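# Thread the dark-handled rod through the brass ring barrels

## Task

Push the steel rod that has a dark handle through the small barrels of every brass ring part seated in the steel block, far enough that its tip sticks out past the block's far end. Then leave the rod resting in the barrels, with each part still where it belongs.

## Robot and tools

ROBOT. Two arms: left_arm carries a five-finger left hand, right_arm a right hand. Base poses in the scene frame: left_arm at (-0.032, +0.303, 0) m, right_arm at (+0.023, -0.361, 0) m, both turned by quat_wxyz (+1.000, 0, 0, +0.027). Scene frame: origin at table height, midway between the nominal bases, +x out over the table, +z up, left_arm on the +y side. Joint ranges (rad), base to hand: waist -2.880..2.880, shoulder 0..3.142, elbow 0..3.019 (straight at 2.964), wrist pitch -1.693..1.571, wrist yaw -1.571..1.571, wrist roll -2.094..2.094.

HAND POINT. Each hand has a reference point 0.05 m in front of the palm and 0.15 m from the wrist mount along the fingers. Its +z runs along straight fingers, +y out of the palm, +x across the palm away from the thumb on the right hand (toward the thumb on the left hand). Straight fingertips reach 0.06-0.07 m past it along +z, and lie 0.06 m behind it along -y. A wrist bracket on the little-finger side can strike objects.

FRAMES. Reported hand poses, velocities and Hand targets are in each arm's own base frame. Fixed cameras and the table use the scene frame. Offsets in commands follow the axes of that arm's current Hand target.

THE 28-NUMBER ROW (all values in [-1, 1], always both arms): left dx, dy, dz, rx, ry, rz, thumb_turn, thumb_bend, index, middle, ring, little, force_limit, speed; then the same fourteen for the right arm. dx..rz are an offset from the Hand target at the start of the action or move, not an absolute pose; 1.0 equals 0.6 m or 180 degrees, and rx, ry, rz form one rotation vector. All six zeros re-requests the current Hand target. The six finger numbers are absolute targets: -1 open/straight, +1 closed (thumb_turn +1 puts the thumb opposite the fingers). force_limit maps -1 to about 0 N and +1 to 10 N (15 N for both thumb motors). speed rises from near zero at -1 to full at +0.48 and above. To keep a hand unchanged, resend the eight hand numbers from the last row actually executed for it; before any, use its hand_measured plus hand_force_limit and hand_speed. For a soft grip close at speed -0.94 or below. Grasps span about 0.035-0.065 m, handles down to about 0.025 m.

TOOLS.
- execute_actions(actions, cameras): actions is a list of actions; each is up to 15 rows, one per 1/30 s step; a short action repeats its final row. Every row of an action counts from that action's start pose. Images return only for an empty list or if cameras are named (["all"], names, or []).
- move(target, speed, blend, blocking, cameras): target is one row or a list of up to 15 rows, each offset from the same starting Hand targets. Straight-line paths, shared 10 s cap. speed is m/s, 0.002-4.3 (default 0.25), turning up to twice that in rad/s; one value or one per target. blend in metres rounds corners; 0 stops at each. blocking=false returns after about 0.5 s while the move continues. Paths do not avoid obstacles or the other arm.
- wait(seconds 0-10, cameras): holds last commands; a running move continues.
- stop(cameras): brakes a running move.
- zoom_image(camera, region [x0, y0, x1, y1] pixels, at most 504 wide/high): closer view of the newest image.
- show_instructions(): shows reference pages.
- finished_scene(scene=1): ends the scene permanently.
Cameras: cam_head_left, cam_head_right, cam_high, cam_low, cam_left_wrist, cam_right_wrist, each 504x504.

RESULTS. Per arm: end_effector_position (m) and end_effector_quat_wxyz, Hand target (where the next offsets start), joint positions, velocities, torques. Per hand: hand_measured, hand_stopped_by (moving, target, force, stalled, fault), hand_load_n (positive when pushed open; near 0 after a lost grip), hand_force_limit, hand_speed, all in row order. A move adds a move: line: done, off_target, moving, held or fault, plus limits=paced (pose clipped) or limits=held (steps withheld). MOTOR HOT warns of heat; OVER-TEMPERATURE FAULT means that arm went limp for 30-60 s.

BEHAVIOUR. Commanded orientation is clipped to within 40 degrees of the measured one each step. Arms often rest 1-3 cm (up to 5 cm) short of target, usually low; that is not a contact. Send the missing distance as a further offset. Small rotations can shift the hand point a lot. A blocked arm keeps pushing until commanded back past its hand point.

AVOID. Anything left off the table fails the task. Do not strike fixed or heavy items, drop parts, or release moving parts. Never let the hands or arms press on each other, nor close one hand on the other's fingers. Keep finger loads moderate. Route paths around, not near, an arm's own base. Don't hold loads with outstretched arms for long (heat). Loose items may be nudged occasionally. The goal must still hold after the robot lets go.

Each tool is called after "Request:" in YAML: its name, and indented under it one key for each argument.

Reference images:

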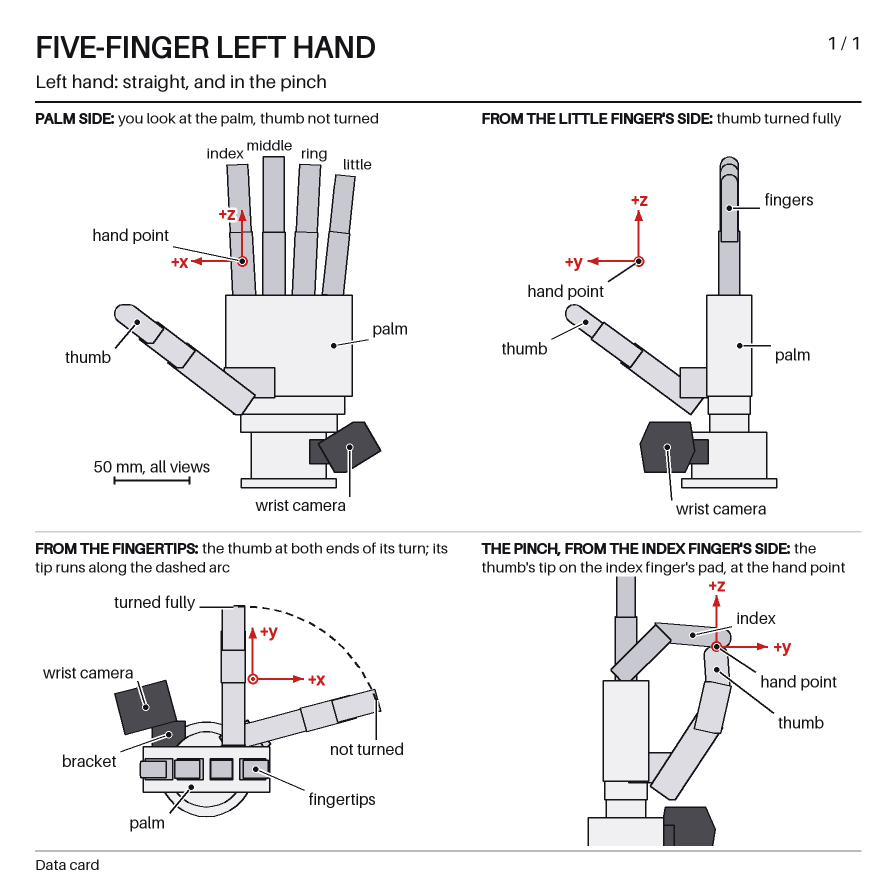

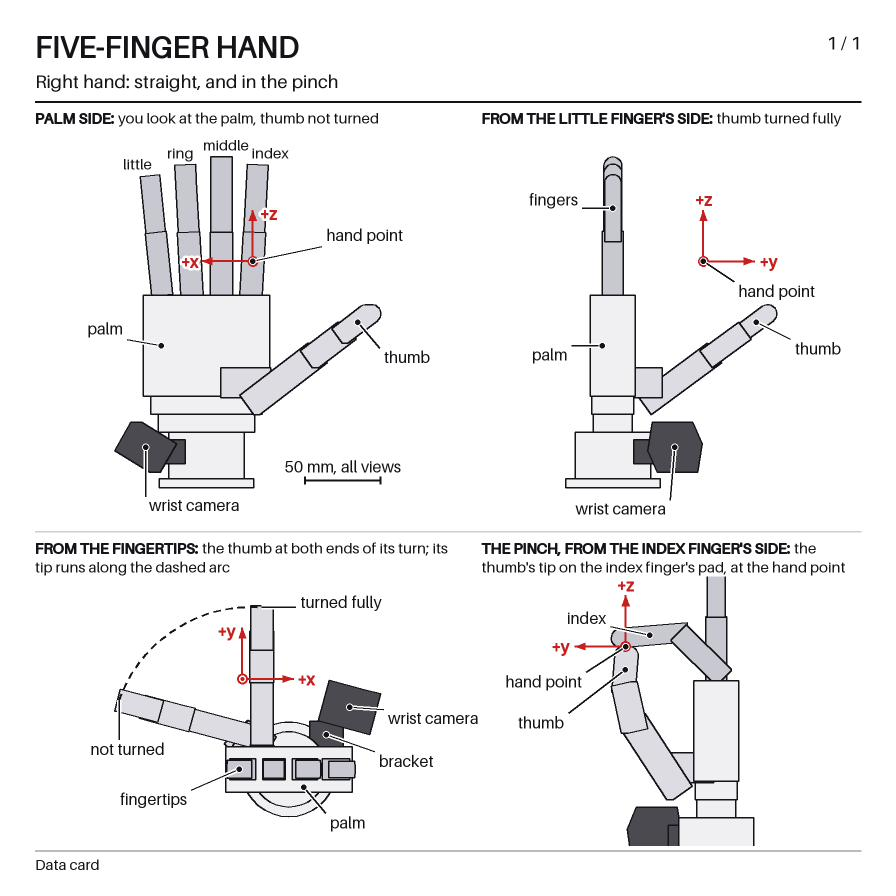

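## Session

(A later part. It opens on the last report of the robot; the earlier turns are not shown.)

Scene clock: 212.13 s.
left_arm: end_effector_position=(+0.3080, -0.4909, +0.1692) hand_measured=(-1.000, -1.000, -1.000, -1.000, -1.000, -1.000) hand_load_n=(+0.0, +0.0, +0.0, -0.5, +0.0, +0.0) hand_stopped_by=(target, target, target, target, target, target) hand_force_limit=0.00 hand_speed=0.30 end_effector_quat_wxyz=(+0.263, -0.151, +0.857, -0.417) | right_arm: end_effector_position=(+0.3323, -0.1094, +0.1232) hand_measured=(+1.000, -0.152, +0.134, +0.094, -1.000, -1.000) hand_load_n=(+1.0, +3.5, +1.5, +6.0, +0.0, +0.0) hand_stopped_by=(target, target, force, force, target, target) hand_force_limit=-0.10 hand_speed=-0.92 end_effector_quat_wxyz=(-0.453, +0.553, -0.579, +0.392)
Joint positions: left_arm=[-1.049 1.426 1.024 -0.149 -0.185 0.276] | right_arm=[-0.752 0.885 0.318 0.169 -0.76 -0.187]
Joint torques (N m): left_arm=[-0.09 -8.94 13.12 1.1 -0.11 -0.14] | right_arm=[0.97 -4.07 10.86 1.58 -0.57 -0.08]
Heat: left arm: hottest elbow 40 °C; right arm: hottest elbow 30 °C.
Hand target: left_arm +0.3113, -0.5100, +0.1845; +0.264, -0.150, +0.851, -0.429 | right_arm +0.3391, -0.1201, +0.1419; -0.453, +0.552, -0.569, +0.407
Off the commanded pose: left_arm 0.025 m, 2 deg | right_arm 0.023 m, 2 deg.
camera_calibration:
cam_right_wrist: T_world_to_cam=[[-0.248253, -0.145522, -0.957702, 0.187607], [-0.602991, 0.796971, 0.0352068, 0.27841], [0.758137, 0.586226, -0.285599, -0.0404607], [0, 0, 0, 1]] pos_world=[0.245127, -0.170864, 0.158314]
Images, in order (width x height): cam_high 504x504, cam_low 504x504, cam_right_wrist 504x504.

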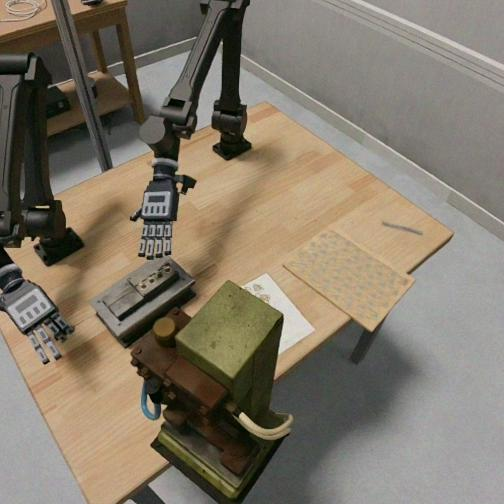

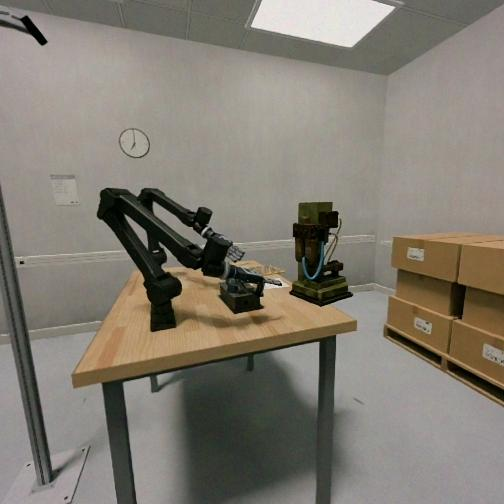

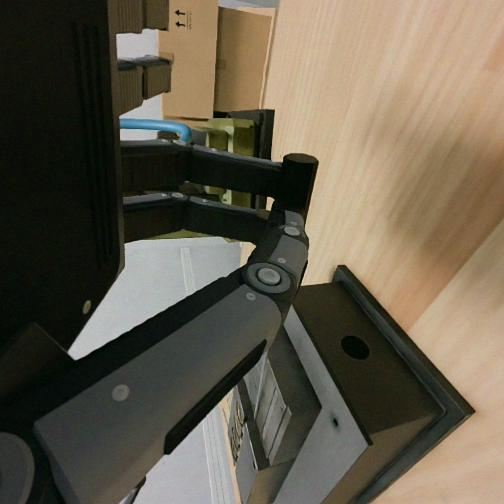

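Request:
move:
  target: [0,0,0,0,0,0,-1,-1,-1,-1,-1,-1,0.0,0.3,0.0332,-0.00198,-0.00123,0,0,0,1,-0.15,0.24,0.21,-1,-1,-0.1,-0.92]
  speed: 0.05
  cameras: ["cam_left_wrist", "cam_right_wrist"]

Request:
zoom_image:
  camera: "cam_right_wrist"
  region: [205, 370, 285, 450]

Request:
zoom_image:
  camera: "cam_left_wrist"
  region: [270, 180, 390, 260]

Scene clock: 215.23 s.
left_arm: end_effector_position=(+0.3080, -0.4909, +0.1692) hand_measured=(-1.000, -1.000, -1.000, -1.000, -1.000, -1.000) hand_load_n=(+0.0, +0.0, +0.0, +0.0, +0.0, +0.0) hand_stopped_by=(target, target, target, target, target, target) hand_force_limit=0.00 hand_speed=0.30 end_effector_quat_wxyz=(+0.263, -0.151, +0.857, -0.417) | right_arm: end_effector_position=(+0.3317, -0.1256, +0.1276) hand_measured=(+1.000, -0.150, +0.136, +0.094, -1.000, -1.000) hand_load_n=(+0.5, +1.5, +0.0, +4.0, -0.5, -0.5) hand_stopped_by=(target, target, force, force, target, target) hand_force_limit=-0.10 hand_speed=-0.92 end_effector_quat_wxyz=(-0.458, +0.550, -0.577, +0.393)
Joint positions: left_arm=[-1.049 1.426 1.024 -0.149 -0.185 0.276] | right_arm=[-0.81 0.926 0.347 0.169 -0.819 -0.208]
Joint torques (N m): left_arm=[-0.09 -9 13.12 1.11 -0.11 -0.14] | right_arm=[0.79 -3.02 11.1 1.69 -0.42 -0.16]
Heat: left arm: hottest elbow 40 °C; right arm: hottest elbow 30 °C.
Hand target: left_arm +0.3113, -0.5100, +0.1845; +0.264, -0.150, +0.851, -0.429 | right_arm +0.3391, -0.1399, +0.1420; -0.453, +0.552, -0.569, +0.407
Off the commanded pose: left_arm 0.025 m, 2 deg | right_arm 0.022 m, 2 deg.
move: off_target (left_arm, right_arm)
camera_calibration:
cam_left_wrist: T_world_to_cam=[[-0.137894, -0.746941, 0.650435, -0.427441], [-0.984396, 0.0308741, -0.173239, 0.349957], [0.109318, -0.664174, -0.739542, -0.115743], [0, 0, 0, 1]] pos_world=[0.298208, -0.406951, 0.253053]
cam_right_wrist: T_world_to_cam=[[-0.239353, -0.141354, -0.960588, 0.187356], [-0.605245, 0.795322, 0.0337765, 0.291426], [0.759203, 0.589476, -0.275916, -0.0304275], [0, 0, 0, 1]] pos_world=[0.244329, -0.187358, 0.161733]
Images, in order (width x height): cam_left_wrist 504x504, cam_right_wrist 504x504.

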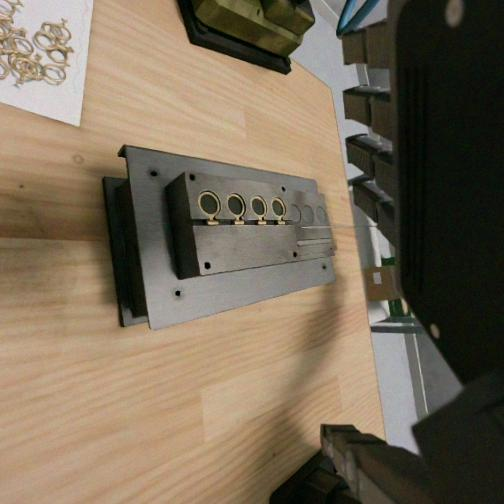

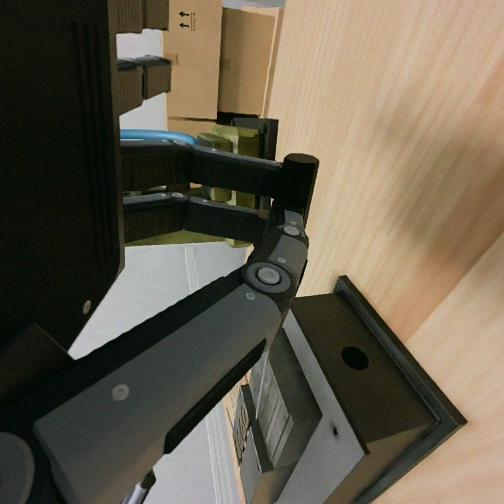

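Scaled by 6.300 from the camera's 504x504 image, which has a finer 720x720 frame.

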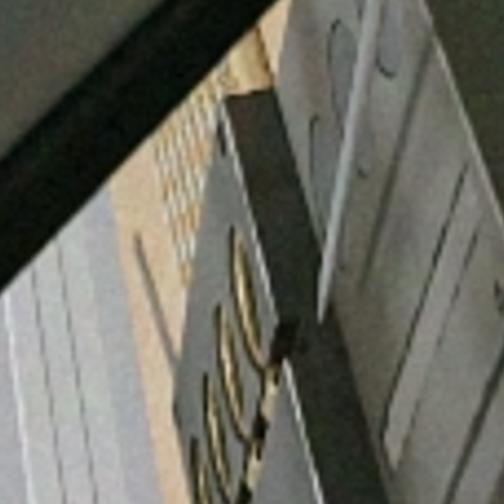

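Scaled by 4.200 from the camera's 504x504 image, which has a finer 720x720 frame.

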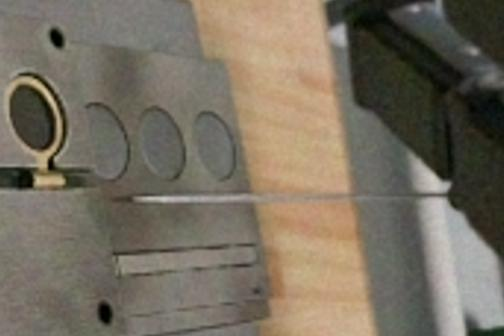

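Request:
execute_actions:
  actions:
    - [[0,0,0,0,0,0,-1,-1,-1,-1,-1,-1,0.0,0.3,0,0,0,0,0,0,1,-0.15,0.32,0.27,-1,-1,0.0,-0.92]]
  cameras: ["cam_left_wrist","cam_right_wrist"]

Request:
zoom_image:
  camera: "cam_right_wrist"
  region: [230, 330, 310, 430]

Request:
zoom_image:
  camera: "cam_left_wrist"
  region: [280, 190, 380, 250]

Scene clock: 216.70 s.
left_arm: end_effector_position=(+0.3080, -0.4909, +0.1692) hand_measured=(-1.000, -1.000, -1.000, -1.000, -1.000, -1.000) hand_load_n=(-0.5, +0.0, +0.0, +0.0, +0.0, +0.0) hand_stopped_by=(target, target, target, target, target, target) hand_force_limit=0.00 hand_speed=0.30 end_effector_quat_wxyz=(+0.263, -0.151, +0.857, -0.417) | right_arm: end_effector_position=(+0.3318, -0.1257, +0.1278) hand_measured=(+1.000, -0.150, +0.268, +0.100, -1.000, -1.000) hand_load_n=(-3.0, +1.5, +3.0, +0.0, +0.0, +0.0) hand_stopped_by=(target, target, force, force, target, target) hand_force_limit=0.00 hand_speed=-0.92 end_effector_quat_wxyz=(-0.458, +0.551, -0.577, +0.393)
Joint positions: left_arm=[-1.049 1.426 1.024 -0.149 -0.185 0.276] | right_arm=[-0.81 0.926 0.347 0.169 -0.819 -0.208]
Joint torques (N m): left_arm=[-0.09 -8.94 13.12 1.13 -0.11 -0.14] | right_arm=[0.85 -2.9 10.97 1.63 -0.4 -0.19]
Heat: left arm: hottest elbow 40 °C; right arm: hottest elbow 30 °C.
Hand target: left_arm +0.3113, -0.5100, +0.1845; +0.264, -0.150, +0.851, -0.429 | right_arm +0.3391, -0.1400, +0.1421; -0.453, +0.552, -0.569, +0.408
Off the commanded pose: left_arm 0.025 m, 2 deg | right_arm 0.021 m, 2 deg.
Step readings (end_effector_position of left_arm | right_arm):
0: (+0.3080, -0.4909, +0.1692) | (+0.3318, -0.1257, +0.1278)
1: (+0.3080, -0.4909, +0.1692) | (+0.3318, -0.1257, +0.1278)
2: (+0.3080, -0.4909, +0.1692) | (+0.3318, -0.1257, +0.1278)
4: (+0.3080, -0.4909, +0.1692) | (+0.3318, -0.1257, +0.1278)
8: (+0.3080, -0.4909, +0.1692) | (+0.3318, -0.1257, +0.1278)
15: (+0.3080, -0.4909, +0.1692) | (+0.3318, -0.1257, +0.1278)
camera_calibration:
cam_left_wrist: T_world_to_cam=[[-0.137894, -0.746941, 0.650435, -0.427441], [-0.984396, 0.0308741, -0.173239, 0.349957], [0.109318, -0.664174, -0.739542, -0.115743], [0, 0, 0, 1]] pos_world=[0.298208, -0.406951, 0.253053]
cam_right_wrist: T_world_to_cam=[[-0.238918, -0.142407, -0.960541, 0.187246], [-0.605712, 0.795008, 0.0327949, 0.291773], [0.758967, 0.589647, -0.2762, -0.0302536], [0, 0, 0, 1]] pos_world=[0.244429, -0.187458, 0.161933]
Images, in order (width x height): cam_left_wrist 504x504, cam_right_wrist 504x504.

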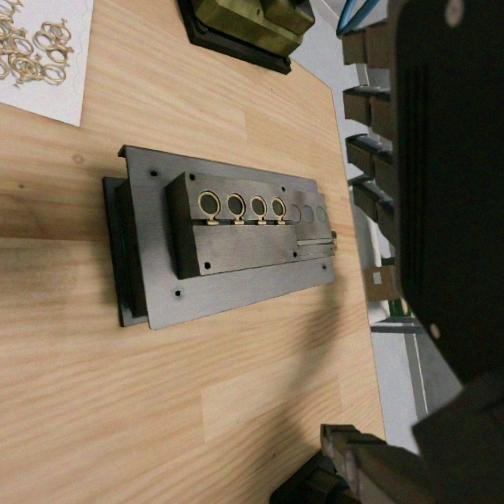

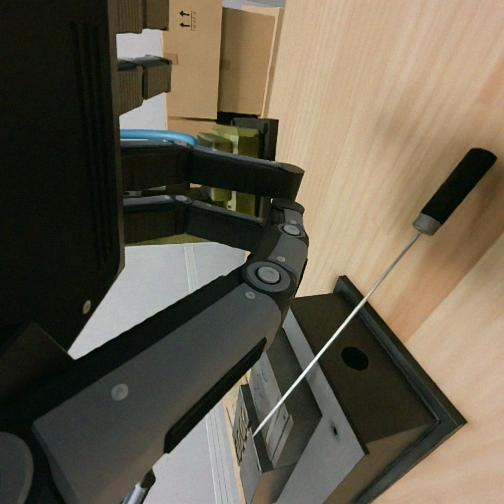

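Scaled by 5.040 from the camera's 504x504 image, which has a finer 720x720 frame.

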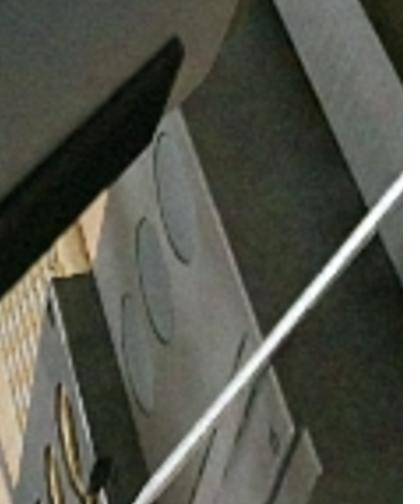

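Scaled by 5.040 from the camera's 504x504 image, which has a finer 720x720 frame.

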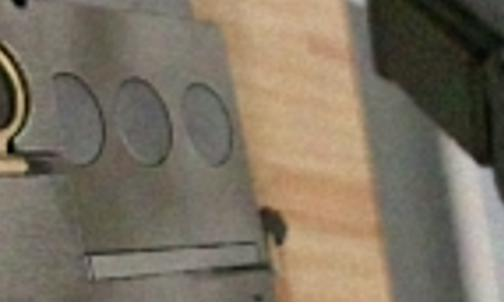

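Request:
wait:
  seconds: 0.2
  cameras: ["cam_head_left","cam_head_right","cam_left_wrist","cam_right_wrist"]

Request:
zoom_image:
  camera: "cam_left_wrist"
  region: [290, 190, 390, 290]

Request:
zoom_image:
  camera: "cam_right_wrist"
  region: [220, 120, 504, 404]

Scene clock: 217.13 s.
left_arm: end_effector_position=(+0.3080, -0.4909, +0.1692) hand_measured=(-1.000, -1.000, -1.000, -1.000, -1.000, -1.000) hand_load_n=(+0.0, +0.0, +0.0, +0.0, +0.0, +0.0) hand_stopped_by=(target, target, target, target, target, target) hand_force_limit=0.00 hand_speed=0.30 end_effector_quat_wxyz=(+0.263, -0.151, +0.857, -0.417) | right_arm: end_effector_position=(+0.3318, -0.1257, +0.1278) hand_measured=(+1.000, -0.150, +0.268, +0.100, -1.000, -1.000) hand_load_n=(-3.0, +1.0, +2.5, +0.0, +0.0, +0.0) hand_stopped_by=(target, target, force, force, target, target) hand_force_limit=0.00 hand_speed=-0.92 end_effector_quat_wxyz=(-0.458, +0.551, -0.577, +0.393)
Joint positions: left_arm=[-1.049 1.426 1.024 -0.149 -0.185 0.276] | right_arm=[-0.81 0.926 0.347 0.169 -0.819 -0.208]
Joint torques (N m): left_arm=[-0.09 -9 13.14 1.11 -0.11 -0.14] | right_arm=[0.85 -3.02 11.03 1.7 -0.42 -0.2]
Heat: left arm: hottest elbow 40 °C; right arm: hottest elbow 30 °C.
Hand target: left_arm +0.3113, -0.5100, +0.1845; +0.264, -0.150, +0.851, -0.429 | right_arm +0.3391, -0.1400, +0.1421; -0.453, +0.552, -0.569, +0.408
Off the commanded pose: left_arm 0.025 m, 2 deg | right_arm 0.021 m, 2 deg.
wait: 0.20 s; at rest from the start
camera_calibration:
cam_left_wrist: T_world_to_cam=[[-0.137894, -0.746941, 0.650435, -0.427441], [-0.984396, 0.0308741, -0.173239, 0.349957], [0.109318, -0.664174, -0.739542, -0.115743], [0, 0, 0, 1]] pos_world=[0.298208, -0.406951, 0.253053]
cam_right_wrist: T_world_to_cam=[[-0.238918, -0.142407, -0.960541, 0.187246], [-0.605712, 0.795008, 0.0327949, 0.291773], [0.758967, 0.589647, -0.2762, -0.0302536], [0, 0, 0, 1]] pos_world=[0.244429, -0.187458, 0.161933]
Images, in order (width x height): cam_head_left 504x504, cam_head_right 504x504, cam_left_wrist 504x504, cam_right_wrist 504x504.

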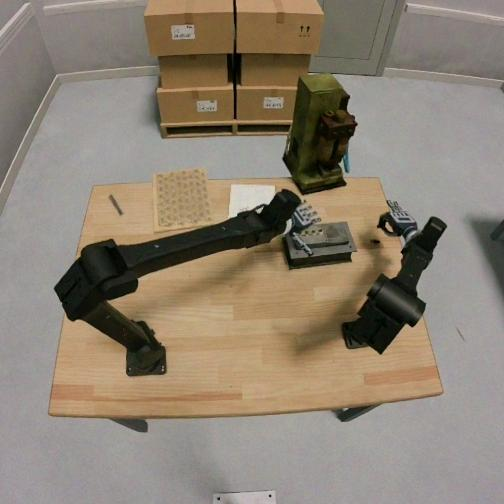

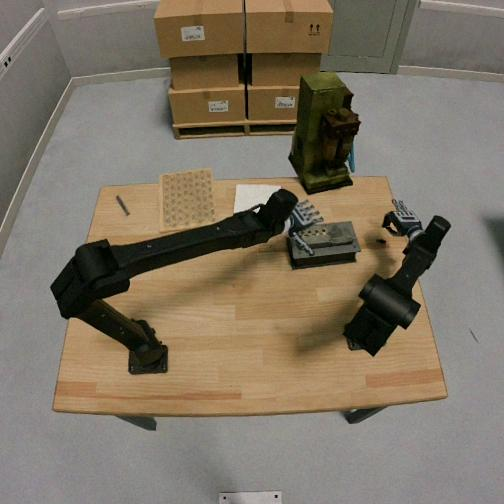

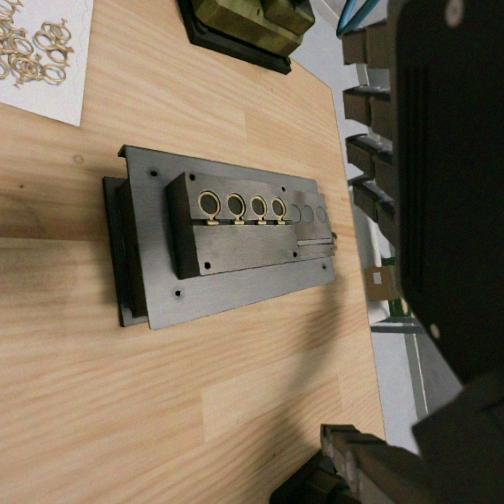

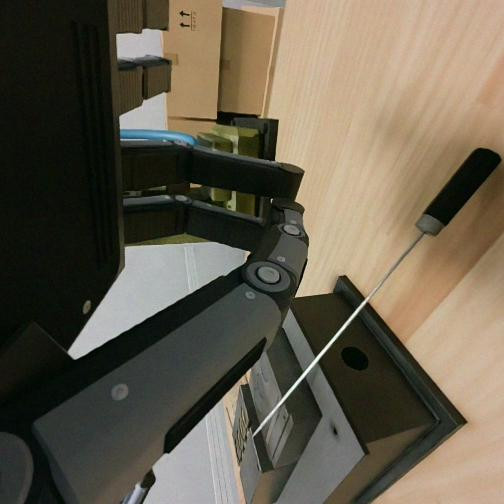

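Scaled by 5.040 from the camera's 504x504 image, which has a finer 720x720 frame.

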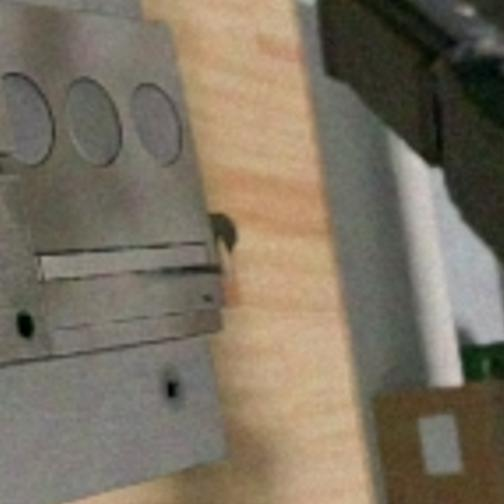

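Scaled by 1.775 from the camera's 504x504 image, which has a finer 720x720 frame.

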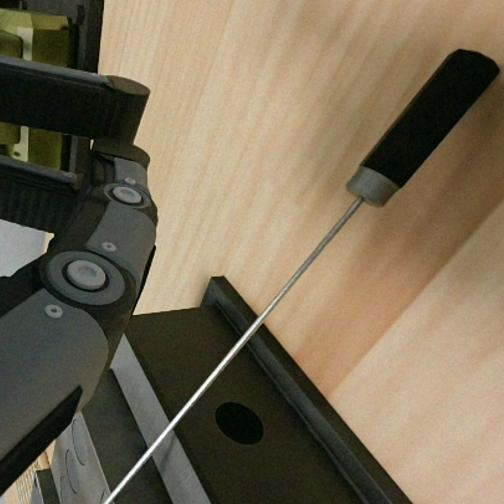

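Request:
zoom_image:
  camera: "cam_right_wrist"
  region: [225, 390, 305, 470]

Request:
zoom_image:
  camera: "cam_right_wrist"
  region: [404, 130, 504, 250]

Request:
zoom_image:
  camera: "cam_head_left"
  region: [270, 180, 430, 300]

Request:
zoom_image:
  camera: "cam_head_right"
  region: [270, 180, 430, 300]

Scaled by 6.300 from the camera's 504x504 image, which has a finer 720x720 frame.

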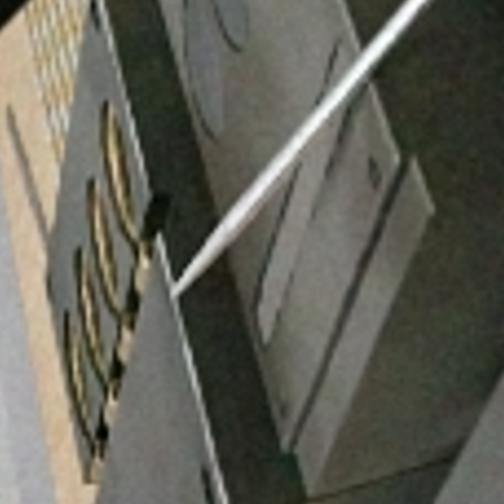

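Scaled by 4.200 from the camera's 504x504 image, which has a finer 720x720 frame.

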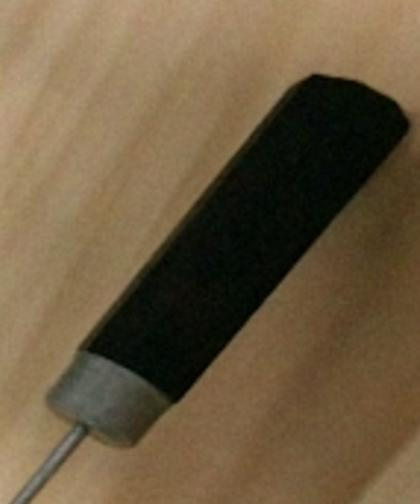

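Scaled by 3.150 from the camera's 504x504 image, which has a finer 720x720 frame.

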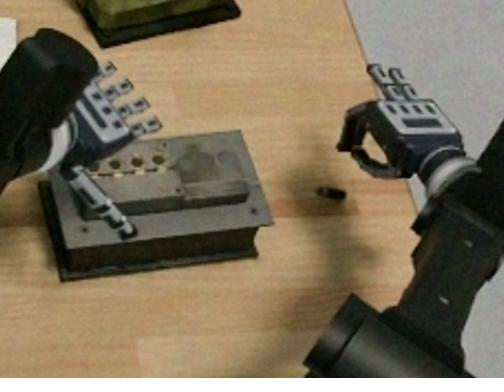

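Scaled by 3.150 from the camera's 504x504 image, which has a finer 720x720 frame.

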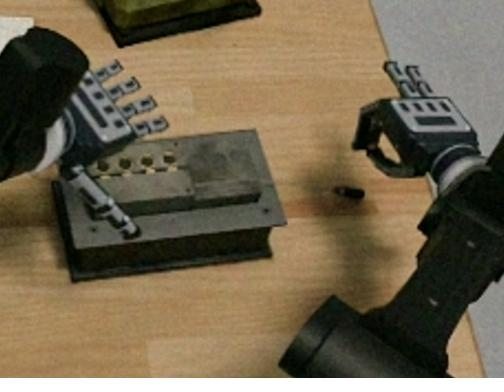

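Request:
move:
  target:
    - [0,0,0,0,0,0,-1,-1,-1,-1,-1,-1,0.0,0.3,0.0438,0.02025,0.0233,-0.0583,-0.1084,0.1056,1,-0.1,-0.3,-0.3,-1,-1,-0.1,-0.3]
    - [0,0,0,0,0,0,-1,-1,-1,-1,-1,-1,0.0,0.3,0.04945,0.0860,0.0622,-0.0583,-0.1084,0.1056,1,-0.1,-0.3,-0.3,-1,-1,-0.1,-0.3]
  speed: 0.1
  blend: [0.01,0]
  cameras: ["cam_right_wrist","cam_left_wrist","cam_head_left"]

Scene clock: 226.97 s.
left_arm: end_effector_position=(+0.3080, -0.4909, +0.1692) hand_measured=(-1.000, -1.000, -1.000, -1.000, -1.000, -1.000) hand_load_n=(-0.5, +0.0, +0.0, +0.0, +0.0, +0.0) hand_stopped_by=(target, target, target, target, target, target) hand_force_limit=0.00 hand_speed=0.30 end_effector_quat_wxyz=(+0.263, -0.151, +0.857, -0.417) | right_arm: end_effector_position=(+0.3573, -0.1659, +0.0827) hand_measured=(+1.000, -0.100, -0.300, -0.300, -1.000, -1.000) hand_load_n=(+0.0, +0.0, +0.0, +0.0, +0.0, +0.0) hand_stopped_by=(target, target, target, target, target, target) hand_force_limit=-0.10 hand_speed=-0.30 end_effector_quat_wxyz=(+0.551, -0.550, +0.603, -0.178)
Joint positions: left_arm=[-1.049 1.426 1.024 -0.149 -0.185 0.276] | right_arm=[-0.907 1.479 0.691 -0.19 -1.161 -0.419]
Joint torques (N m): left_arm=[-0.15 -9 13.12 1.1 -0.11 -0.14] | right_arm=[2.84 -9.99 6.84 1.85 -0.59 0.13]
Heat: left arm: hottest elbow 40 °C; right arm: hottest elbow 31 °C.
Hand target: left_arm +0.3113, -0.5100, +0.1845; +0.264, -0.150, +0.851, -0.429 | right_arm +0.3624, -0.1653, +0.0808; +0.551, -0.551, +0.602, -0.175
Off the commanded pose: left_arm 0.025 m, 2 deg | right_arm 0.005 m, 0 deg.
move: off_target (left_arm)
camera_calibration:
cam_left_wrist: T_world_to_cam=[[-0.137894, -0.746941, 0.650435, -0.427441], [-0.984396, 0.0308741, -0.173239, 0.349957], [0.109318, -0.664174, -0.739542, -0.115743], [0, 0, 0, 1]] pos_world=[0.298208, -0.406951, 0.253053]
cam_right_wrist: T_world_to_cam=[[-0.384497, 0.137944, -0.912761, 0.238788], [-0.737941, 0.548132, 0.393693, 0.317185], [0.554622, 0.824938, -0.108961, 0.0598847], [0, 0, 0, 1]] pos_world=[0.292664, -0.2562, 0.0996076]
Images, in order (width x height): cam_head_left 504x504, cam_left_wrist 504x504, cam_right_wrist 504x504.

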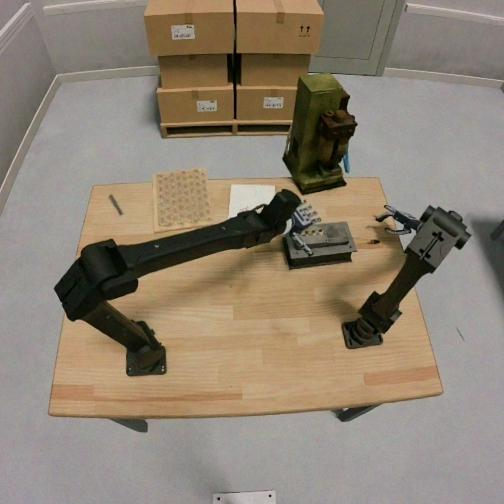

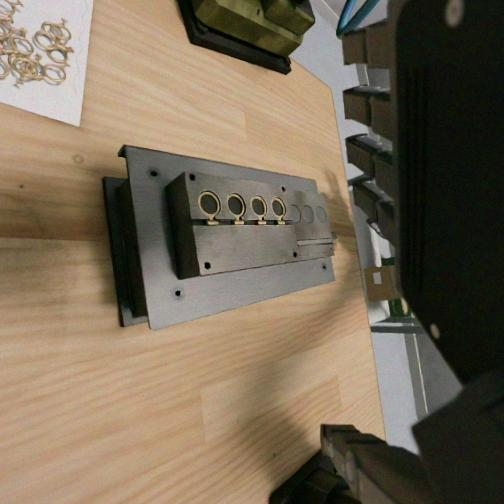

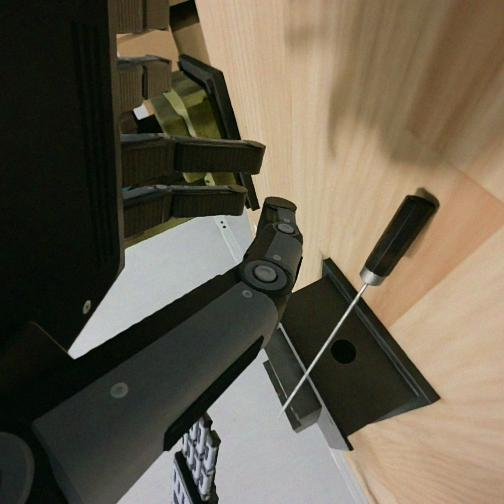

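Request:
wait:
  seconds: 0.1
  cameras: ["cam_head_left","cam_head_right","cam_right_wrist","cam_left_wrist"]

Scene clock: 228.07 s.
left_arm: end_effector_position=(+0.3080, -0.4909, +0.1692) hand_measured=(-1.000, -1.000, -1.000, -1.000, -1.000, -1.000) hand_load_n=(+0.0, +0.0, +0.0, +0.0, +0.0, +0.0) hand_stopped_by=(target, target, target, target, target, target) hand_force_limit=0.00 hand_speed=0.30 end_effector_quat_wxyz=(+0.263, -0.151, +0.857, -0.417) | right_arm: end_effector_position=(+0.3573, -0.1659, +0.0827) hand_measured=(+1.000, -0.100, -0.300, -0.300, -1.000, -1.000) hand_load_n=(+0.0, +0.5, +0.0, +0.0, +0.0, +0.0) hand_stopped_by=(target, target, target, target, target, target) hand_force_limit=-0.10 hand_speed=-0.30 end_effector_quat_wxyz=(+0.551, -0.550, +0.603, -0.178)
Joint positions: left_arm=[-1.049 1.426 1.024 -0.149 -0.185 0.276] | right_arm=[-0.907 1.479 0.691 -0.19 -1.161 -0.419]
Joint torques (N m): left_arm=[-0.03 -8.94 13.16 1.11 -0.11 -0.15] | right_arm=[3.02 -10.11 6.93 1.94 -0.59 0.13]
Heat: left arm: hottest elbow 41 °C; right arm: hottest elbow 31 °C.
Hand target: left_arm +0.3113, -0.5100, +0.1845; +0.264, -0.150, +0.851, -0.429 | right_arm +0.3624, -0.1653, +0.0808; +0.551, -0.551, +0.602, -0.175
Off the commanded pose: left_arm 0.025 m, 2 deg | right_arm 0.005 m, 0 deg.
wait: 0.10 s; at rest from the start
camera_calibration:
cam_left_wrist: T_world_to_cam=[[-0.137894, -0.746941, 0.650435, -0.427441], [-0.984396, 0.0308741, -0.173239, 0.349957], [0.109318, -0.664174, -0.739542, -0.115743], [0, 0, 0, 1]] pos_world=[0.298208, -0.406951, 0.253053]
cam_right_wrist: T_world_to_cam=[[-0.384497, 0.137944, -0.912761, 0.238788], [-0.737941, 0.548132, 0.393693, 0.317185], [0.554622, 0.824938, -0.108961, 0.0598847], [0, 0, 0, 1]] pos_world=[0.292664, -0.2562, 0.0996076]
Images, in order (width x height): cam_head_left 504x504, cam_head_right 504x504, cam_left_wrist 504x504, cam_right_wrist 504x504.

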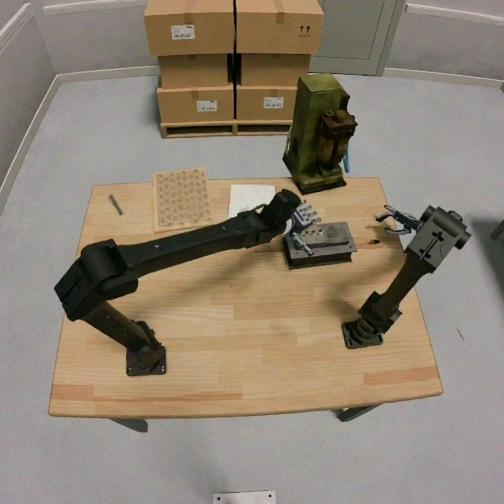

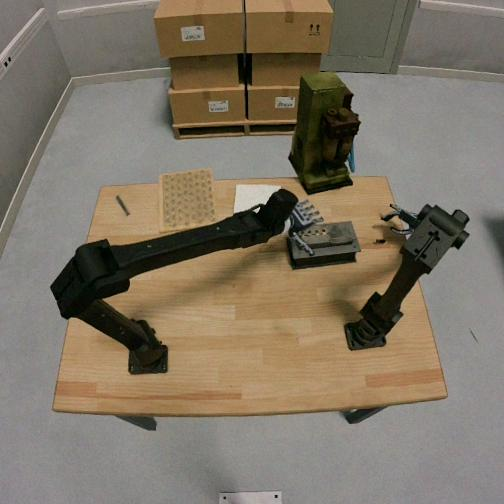

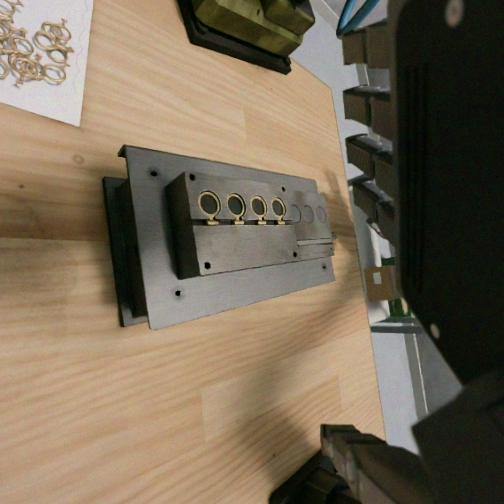

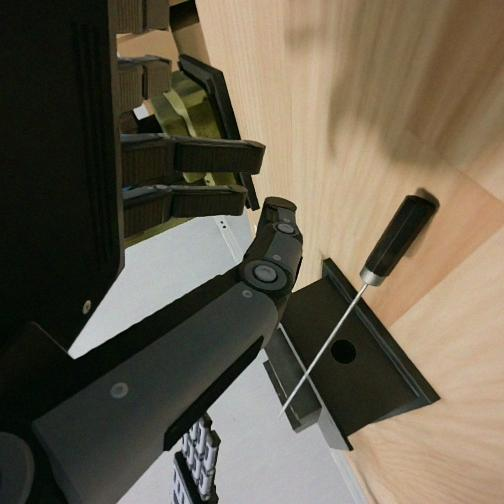

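Request:
zoom_image:
  camera: "cam_left_wrist"
  region: [240, 160, 400, 320]

Request:
zoom_image:
  camera: "cam_right_wrist"
  region: [240, 160, 470, 460]

Scaled by 3.150 from the camera's 504x504 image, which has a finer 720x720 frame.

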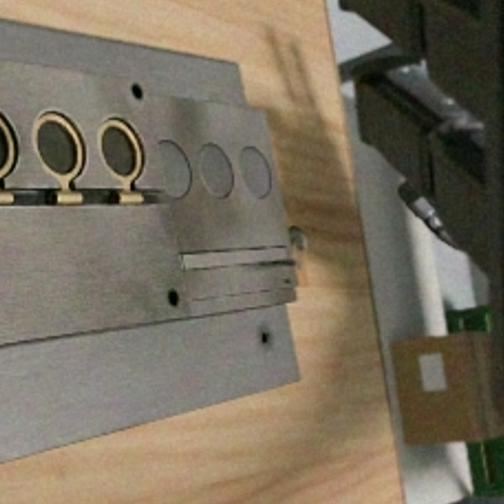

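Scaled by 1.680 from the camera's 504x504 image, which has a finer 720x720 frame.

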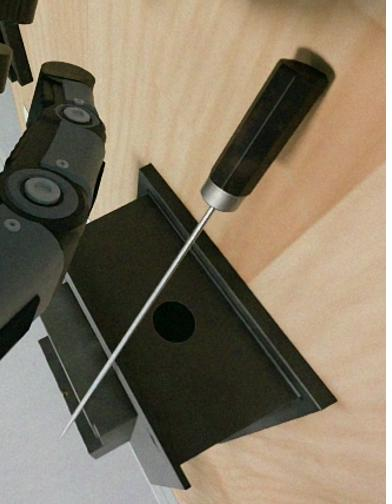

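Request:
zoom_image:
  camera: "cam_right_wrist"
  region: [250, 370, 330, 450]

Request:
zoom_image:
  camera: "cam_right_wrist"
  region: [340, 170, 460, 290]

Scaled by 6.300 from the camera's 504x504 image, which has a finer 720x720 frame.

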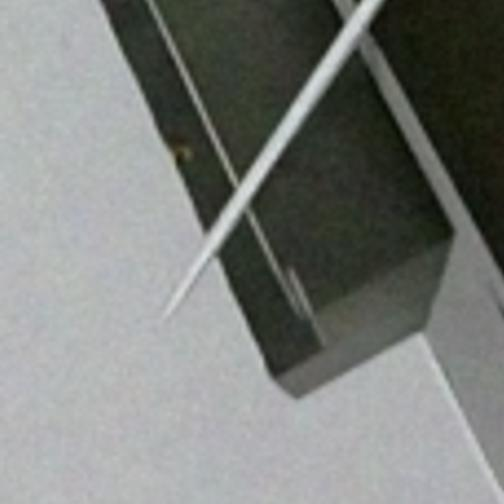

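Scaled by 4.200 from the camera's 504x504 image, which has a finer 720x720 frame.

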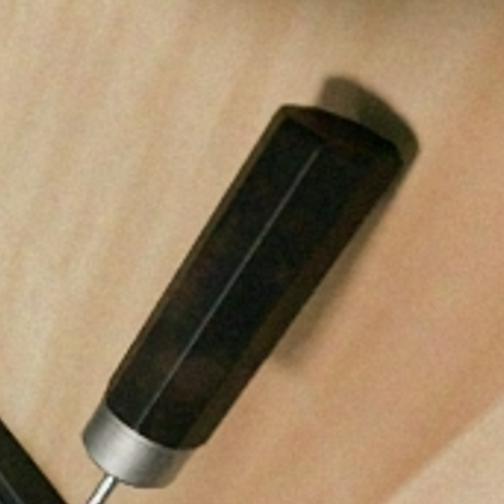

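Request:
move:
  target: [0,0,0,0,0,0,-1,-1,-1,-1,-1,-1,0.0,0.3,-0.0024,0.0585,-0.0003,0,0,0,1,-0.1,-0.3,-0.3,-1,-1,-0.1,-0.3]
  speed: 0.06
  cameras: ["cam_right_wrist","cam_left_wrist"]

Scene clock: 232.87 s.
left_arm: end_effector_position=(+0.3080, -0.4909, +0.1692) hand_measured=(-1.000, -1.000, -1.000, -1.000, -1.000, -1.000) hand_load_n=(+0.0, +0.0, +0.0, +0.0, +0.0, +0.0) hand_stopped_by=(target, target, target, target, target, target) hand_force_limit=0.00 hand_speed=0.30 end_effector_quat_wxyz=(+0.263, -0.151, +0.857, -0.417) | right_arm: end_effector_position=(+0.3461, -0.1516, +0.0584) hand_measured=(+1.000, -0.100, -0.300, -0.300, -1.000, -1.000) hand_load_n=(+0.0, +0.0, +0.0, +0.0, +0.0, +0.0) hand_stopped_by=(target, target, target, target, target, target) hand_force_limit=-0.10 hand_speed=-0.30 end_effector_quat_wxyz=(+0.551, -0.548, +0.605, -0.173)
Joint positions: left_arm=[-1.049 1.426 1.024 -0.149 -0.185 0.276] | right_arm=[-0.907 1.504 0.627 -0.117 -1.163 -0.422]
Joint torques (N m): left_arm=[-0.03 -8.94 13.14 1.11 -0.11 -0.14] | right_arm=[1.49 -9.7 5.46 1.83 -0.89 -0.17]
Heat: left arm: hottest elbow 41 °C; right arm: hottest elbow 31 °C.
Hand target: left_arm +0.3113, -0.5100, +0.1845; +0.264, -0.150, +0.851, -0.429 | right_arm +0.3454, -0.1525, +0.0527; +0.551, -0.551, +0.602, -0.175
Off the commanded pose: left_arm 0.025 m, 2 deg | right_arm 0.006 m, 1 deg.
move: off_target (left_arm)
camera_calibration:
cam_left_wrist: T_world_to_cam=[[-0.137894, -0.746941, 0.650435, -0.427441], [-0.984396, 0.0308741, -0.173239, 0.349957], [0.109318, -0.664174, -0.739542, -0.115743], [0, 0, 0, 1]] pos_world=[0.298208, -0.406951, 0.253053]
cam_right_wrist: T_world_to_cam=[[-0.391761, 0.147044, -0.908241, 0.214037], [-0.735892, 0.542442, 0.405241, 0.308363], [0.552256, 0.827124, -0.104299, 0.0525361], [0, 0, 0, 1]] pos_world=[0.28176, -0.242196, 0.0749148]
Images, in order (width x height): cam_left_wrist 504x504, cam_right_wrist 504x504.

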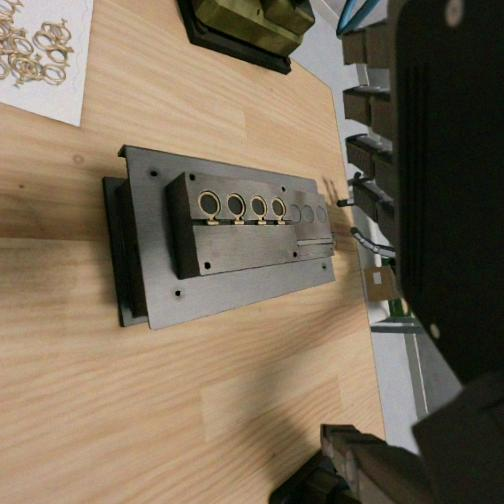

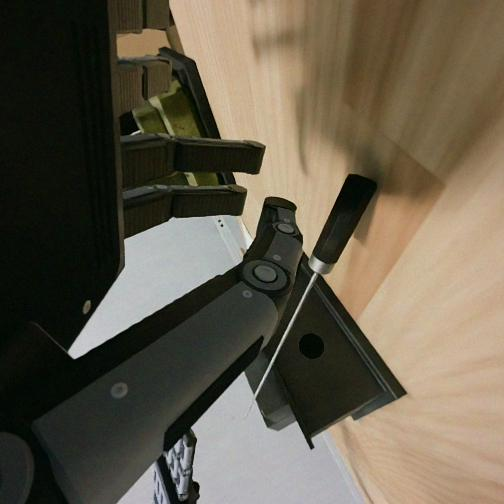

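Request:
zoom_image:
  camera: "cam_right_wrist"
  region: [270, 160, 390, 280]

Request:
zoom_image:
  camera: "cam_right_wrist"
  region: [220, 350, 300, 430]

Scaled by 4.200 from the camera's 504x504 image, which has a finer 720x720 frame.

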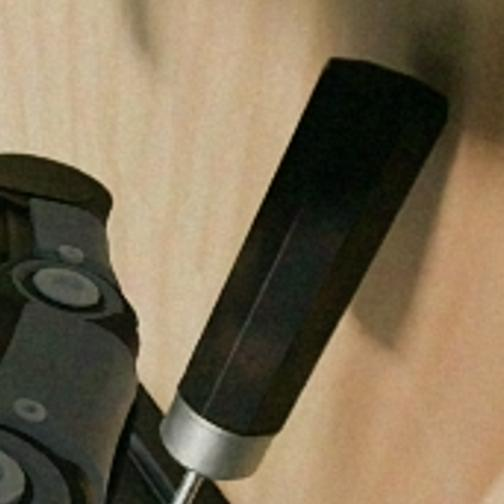

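Scaled by 6.300 from the camera's 504x504 image, which has a finer 720x720 frame.

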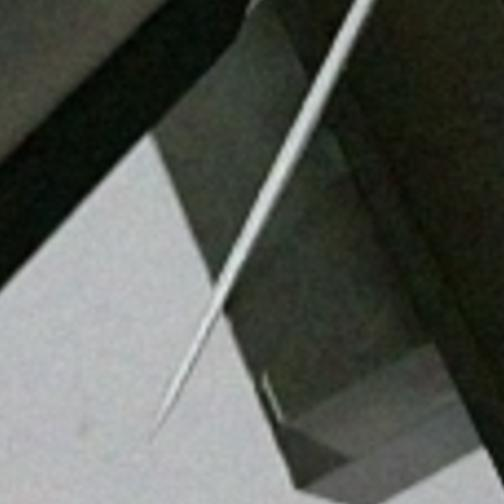

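Request:
move:
  target: [0,0,0,0,0,0,-1,-1,-1,-1,-1,-1,0.0,0.3,-0.0025,0.0367,0.0083,0,0,0,1,-0.1,-0.3,-0.3,-1,-1,-0.1,-0.3]
  speed: 0.05
  cameras: ["cam_right_wrist"]

Scene clock: 235.50 s.
left_arm: end_effector_position=(+0.3080, -0.4909, +0.1692) hand_measured=(-1.000, -1.000, -1.000, -1.000, -1.000, -1.000) hand_load_n=(+0.0, +0.0, +0.0, +0.0, +0.0, +0.0) hand_stopped_by=(target, target, target, target, target, target) hand_force_limit=0.00 hand_speed=0.30 end_effector_quat_wxyz=(+0.263, -0.151, +0.857, -0.417) | right_arm: end_effector_position=(+0.3394, -0.1429, +0.0392) hand_measured=(+1.000, -0.100, -0.300, -0.300, -1.000, -1.000) hand_load_n=(+0.0, +0.0, +0.0, +0.0, +0.0, +0.0) hand_stopped_by=(target, target, target, target, target, target) hand_force_limit=-0.10 hand_speed=-0.30 end_effector_quat_wxyz=(+0.551, -0.549, +0.603, -0.176)
Joint positions: left_arm=[-1.049 1.426 1.024 -0.149 -0.185 0.276] | right_arm=[-0.907 1.533 0.579 -0.031 -1.163 -0.422]
Joint torques (N m): left_arm=[-0.03 -9.05 13.11 1.1 -0.11 -0.14] | right_arm=[2.14 -9.35 4.94 1.83 -0.78 -0.1]
Heat: left arm: hottest elbow 41 °C; right arm: hottest elbow 30 °C.
Hand target: left_arm +0.3113, -0.5100, +0.1845; +0.264, -0.150, +0.851, -0.429 | right_arm +0.3390, -0.1419, +0.0338; +0.551, -0.551, +0.602, -0.175
Off the commanded pose: left_arm 0.025 m, 2 deg | right_arm 0.006 m, 0 deg.
move: off_target (left_arm)
camera_calibration:
cam_right_wrist: T_world_to_cam=[[-0.387282, 0.141353, -0.911061, 0.190417], [-0.737842, 0.544996, 0.398206, 0.307814], [0.552813, 0.826437, -0.106771, 0.046856], [0, 0, 0, 1]] pos_world=[0.274961, -0.233397, 0.0559111]
Images, in order (width x height): cam_right_wrist 504x504.

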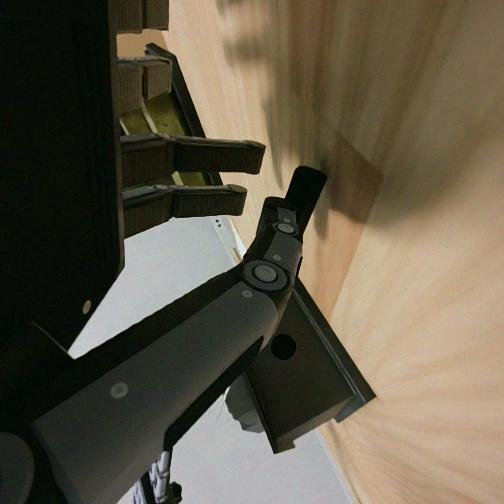

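Request:
zoom_image:
  camera: "cam_right_wrist"
  region: [200, 130, 350, 280]

Request:
move:
  target: [0,0,0,0,0,0,-1,-1,-1,-1,-1,-1,0.0,0.3,-0.0015,0.0200,0.0,0,0,0,1,-0.1,-0.3,-0.3,-1,-1,-0.1,-0.3]
  speed: 0.04
  cameras: ["cam_right_wrist","cam_left_wrist"]

Scaled by 3.360 from the camera's 504x504 image, which has a finer 720x720 frame.

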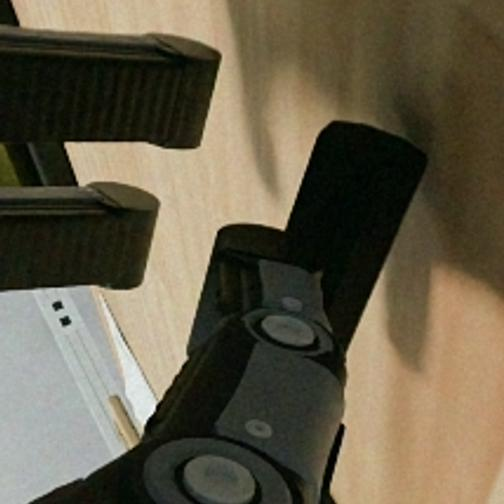

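Scene clock: 236.63 s.
left_arm: end_effector_position=(+0.3080, -0.4909, +0.1692) hand_measured=(-1.000, -1.000, -1.000, -1.000, -1.000, -1.000) hand_load_n=(+0.0, +0.0, -0.5, +0.0, +0.0, +0.0) hand_stopped_by=(target, target, target, target, target, target) hand_force_limit=0.00 hand_speed=0.30 end_effector_quat_wxyz=(+0.263, -0.151, +0.857, -0.417) | right_arm: end_effector_position=(+0.3353, -0.1373, +0.0323) hand_measured=(+1.000, -0.100, -0.300, -0.300, -1.000, -1.000) hand_load_n=(+0.0, +0.0, +0.0, +0.0, +0.0, +0.0) hand_stopped_by=(target, target, target, target, target, target) hand_force_limit=-0.10 hand_speed=-0.30 end_effector_quat_wxyz=(+0.553, -0.549, +0.602, -0.175)
Joint positions: left_arm=[-1.049 1.426 1.024 -0.149 -0.185 0.276] | right_arm=[-0.907 1.543 0.557 -0.001 -1.167 -0.423]
Joint torques (N m): left_arm=[-0.03 -8.94 13.12 1.13 -0.11 -0.14] | right_arm=[1.67 -9 4.56 1.77 -0.71 -0.18]
Heat: left arm: hottest elbow 41 °C; right arm: hottest elbow 30 °C.
Hand target: left_arm +0.3113, -0.5100, +0.1845; +0.264, -0.150, +0.851, -0.429 | right_arm +0.3331, -0.1371, +0.0244; +0.551, -0.551, +0.602, -0.175
Off the commanded pose: left_arm 0.025 m, 2 deg | right_arm 0.008 m, 0 deg.
move: off_target (left_arm)
camera_calibration:
cam_left_wrist: T_world_to_cam=[[-0.137894, -0.746941, 0.650435, -0.427441], [-0.984396, 0.0308741, -0.173239, 0.349957], [0.109318, -0.664174, -0.739542, -0.115743], [0, 0, 0, 1]] pos_world=[0.298208, -0.406951, 0.253053]
cam_right_wrist: T_world_to_cam=[[-0.385705, 0.143148, -0.91145, 0.181536], [-0.740207, 0.5417, 0.398315, 0.304851], [0.55075, 0.828293, -0.102977, 0.0445121], [0, 0, 0, 1]] pos_world=[0.271157, -0.227993, 0.0486183]
Images, in order (width x height): cam_left_wrist 504x504, cam_right_wrist 504x504.

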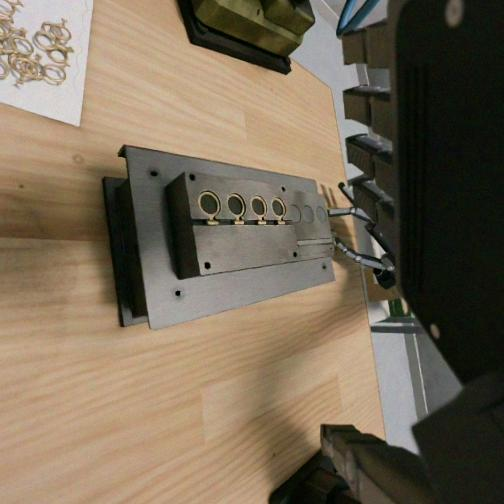

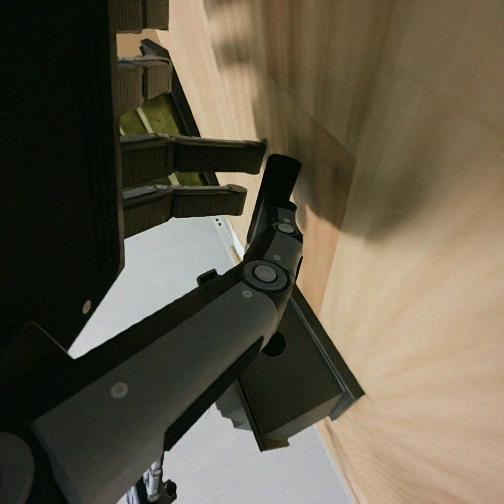

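Request:
zoom_image:
  camera: "cam_right_wrist"
  region: [200, 120, 350, 270]

Request:
zoom_image:
  camera: "cam_left_wrist"
  region: [280, 160, 420, 300]

Scaled by 3.360 from the camera's 504x504 image, which has a finer 720x720 frame.

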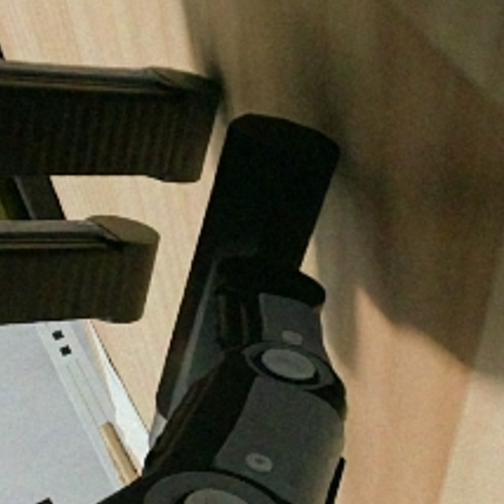

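Scaled by 3.600 from the camera's 504x504 image, which has a finer 720x720 frame.

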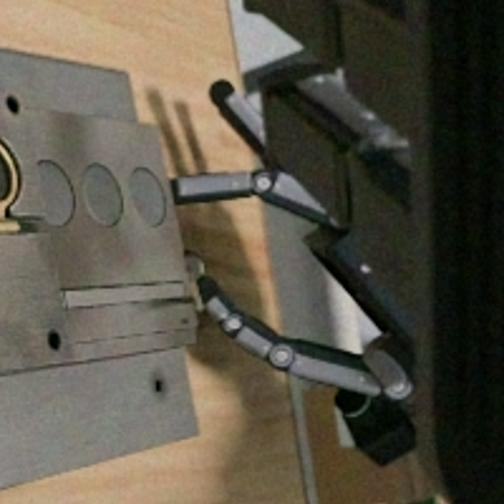

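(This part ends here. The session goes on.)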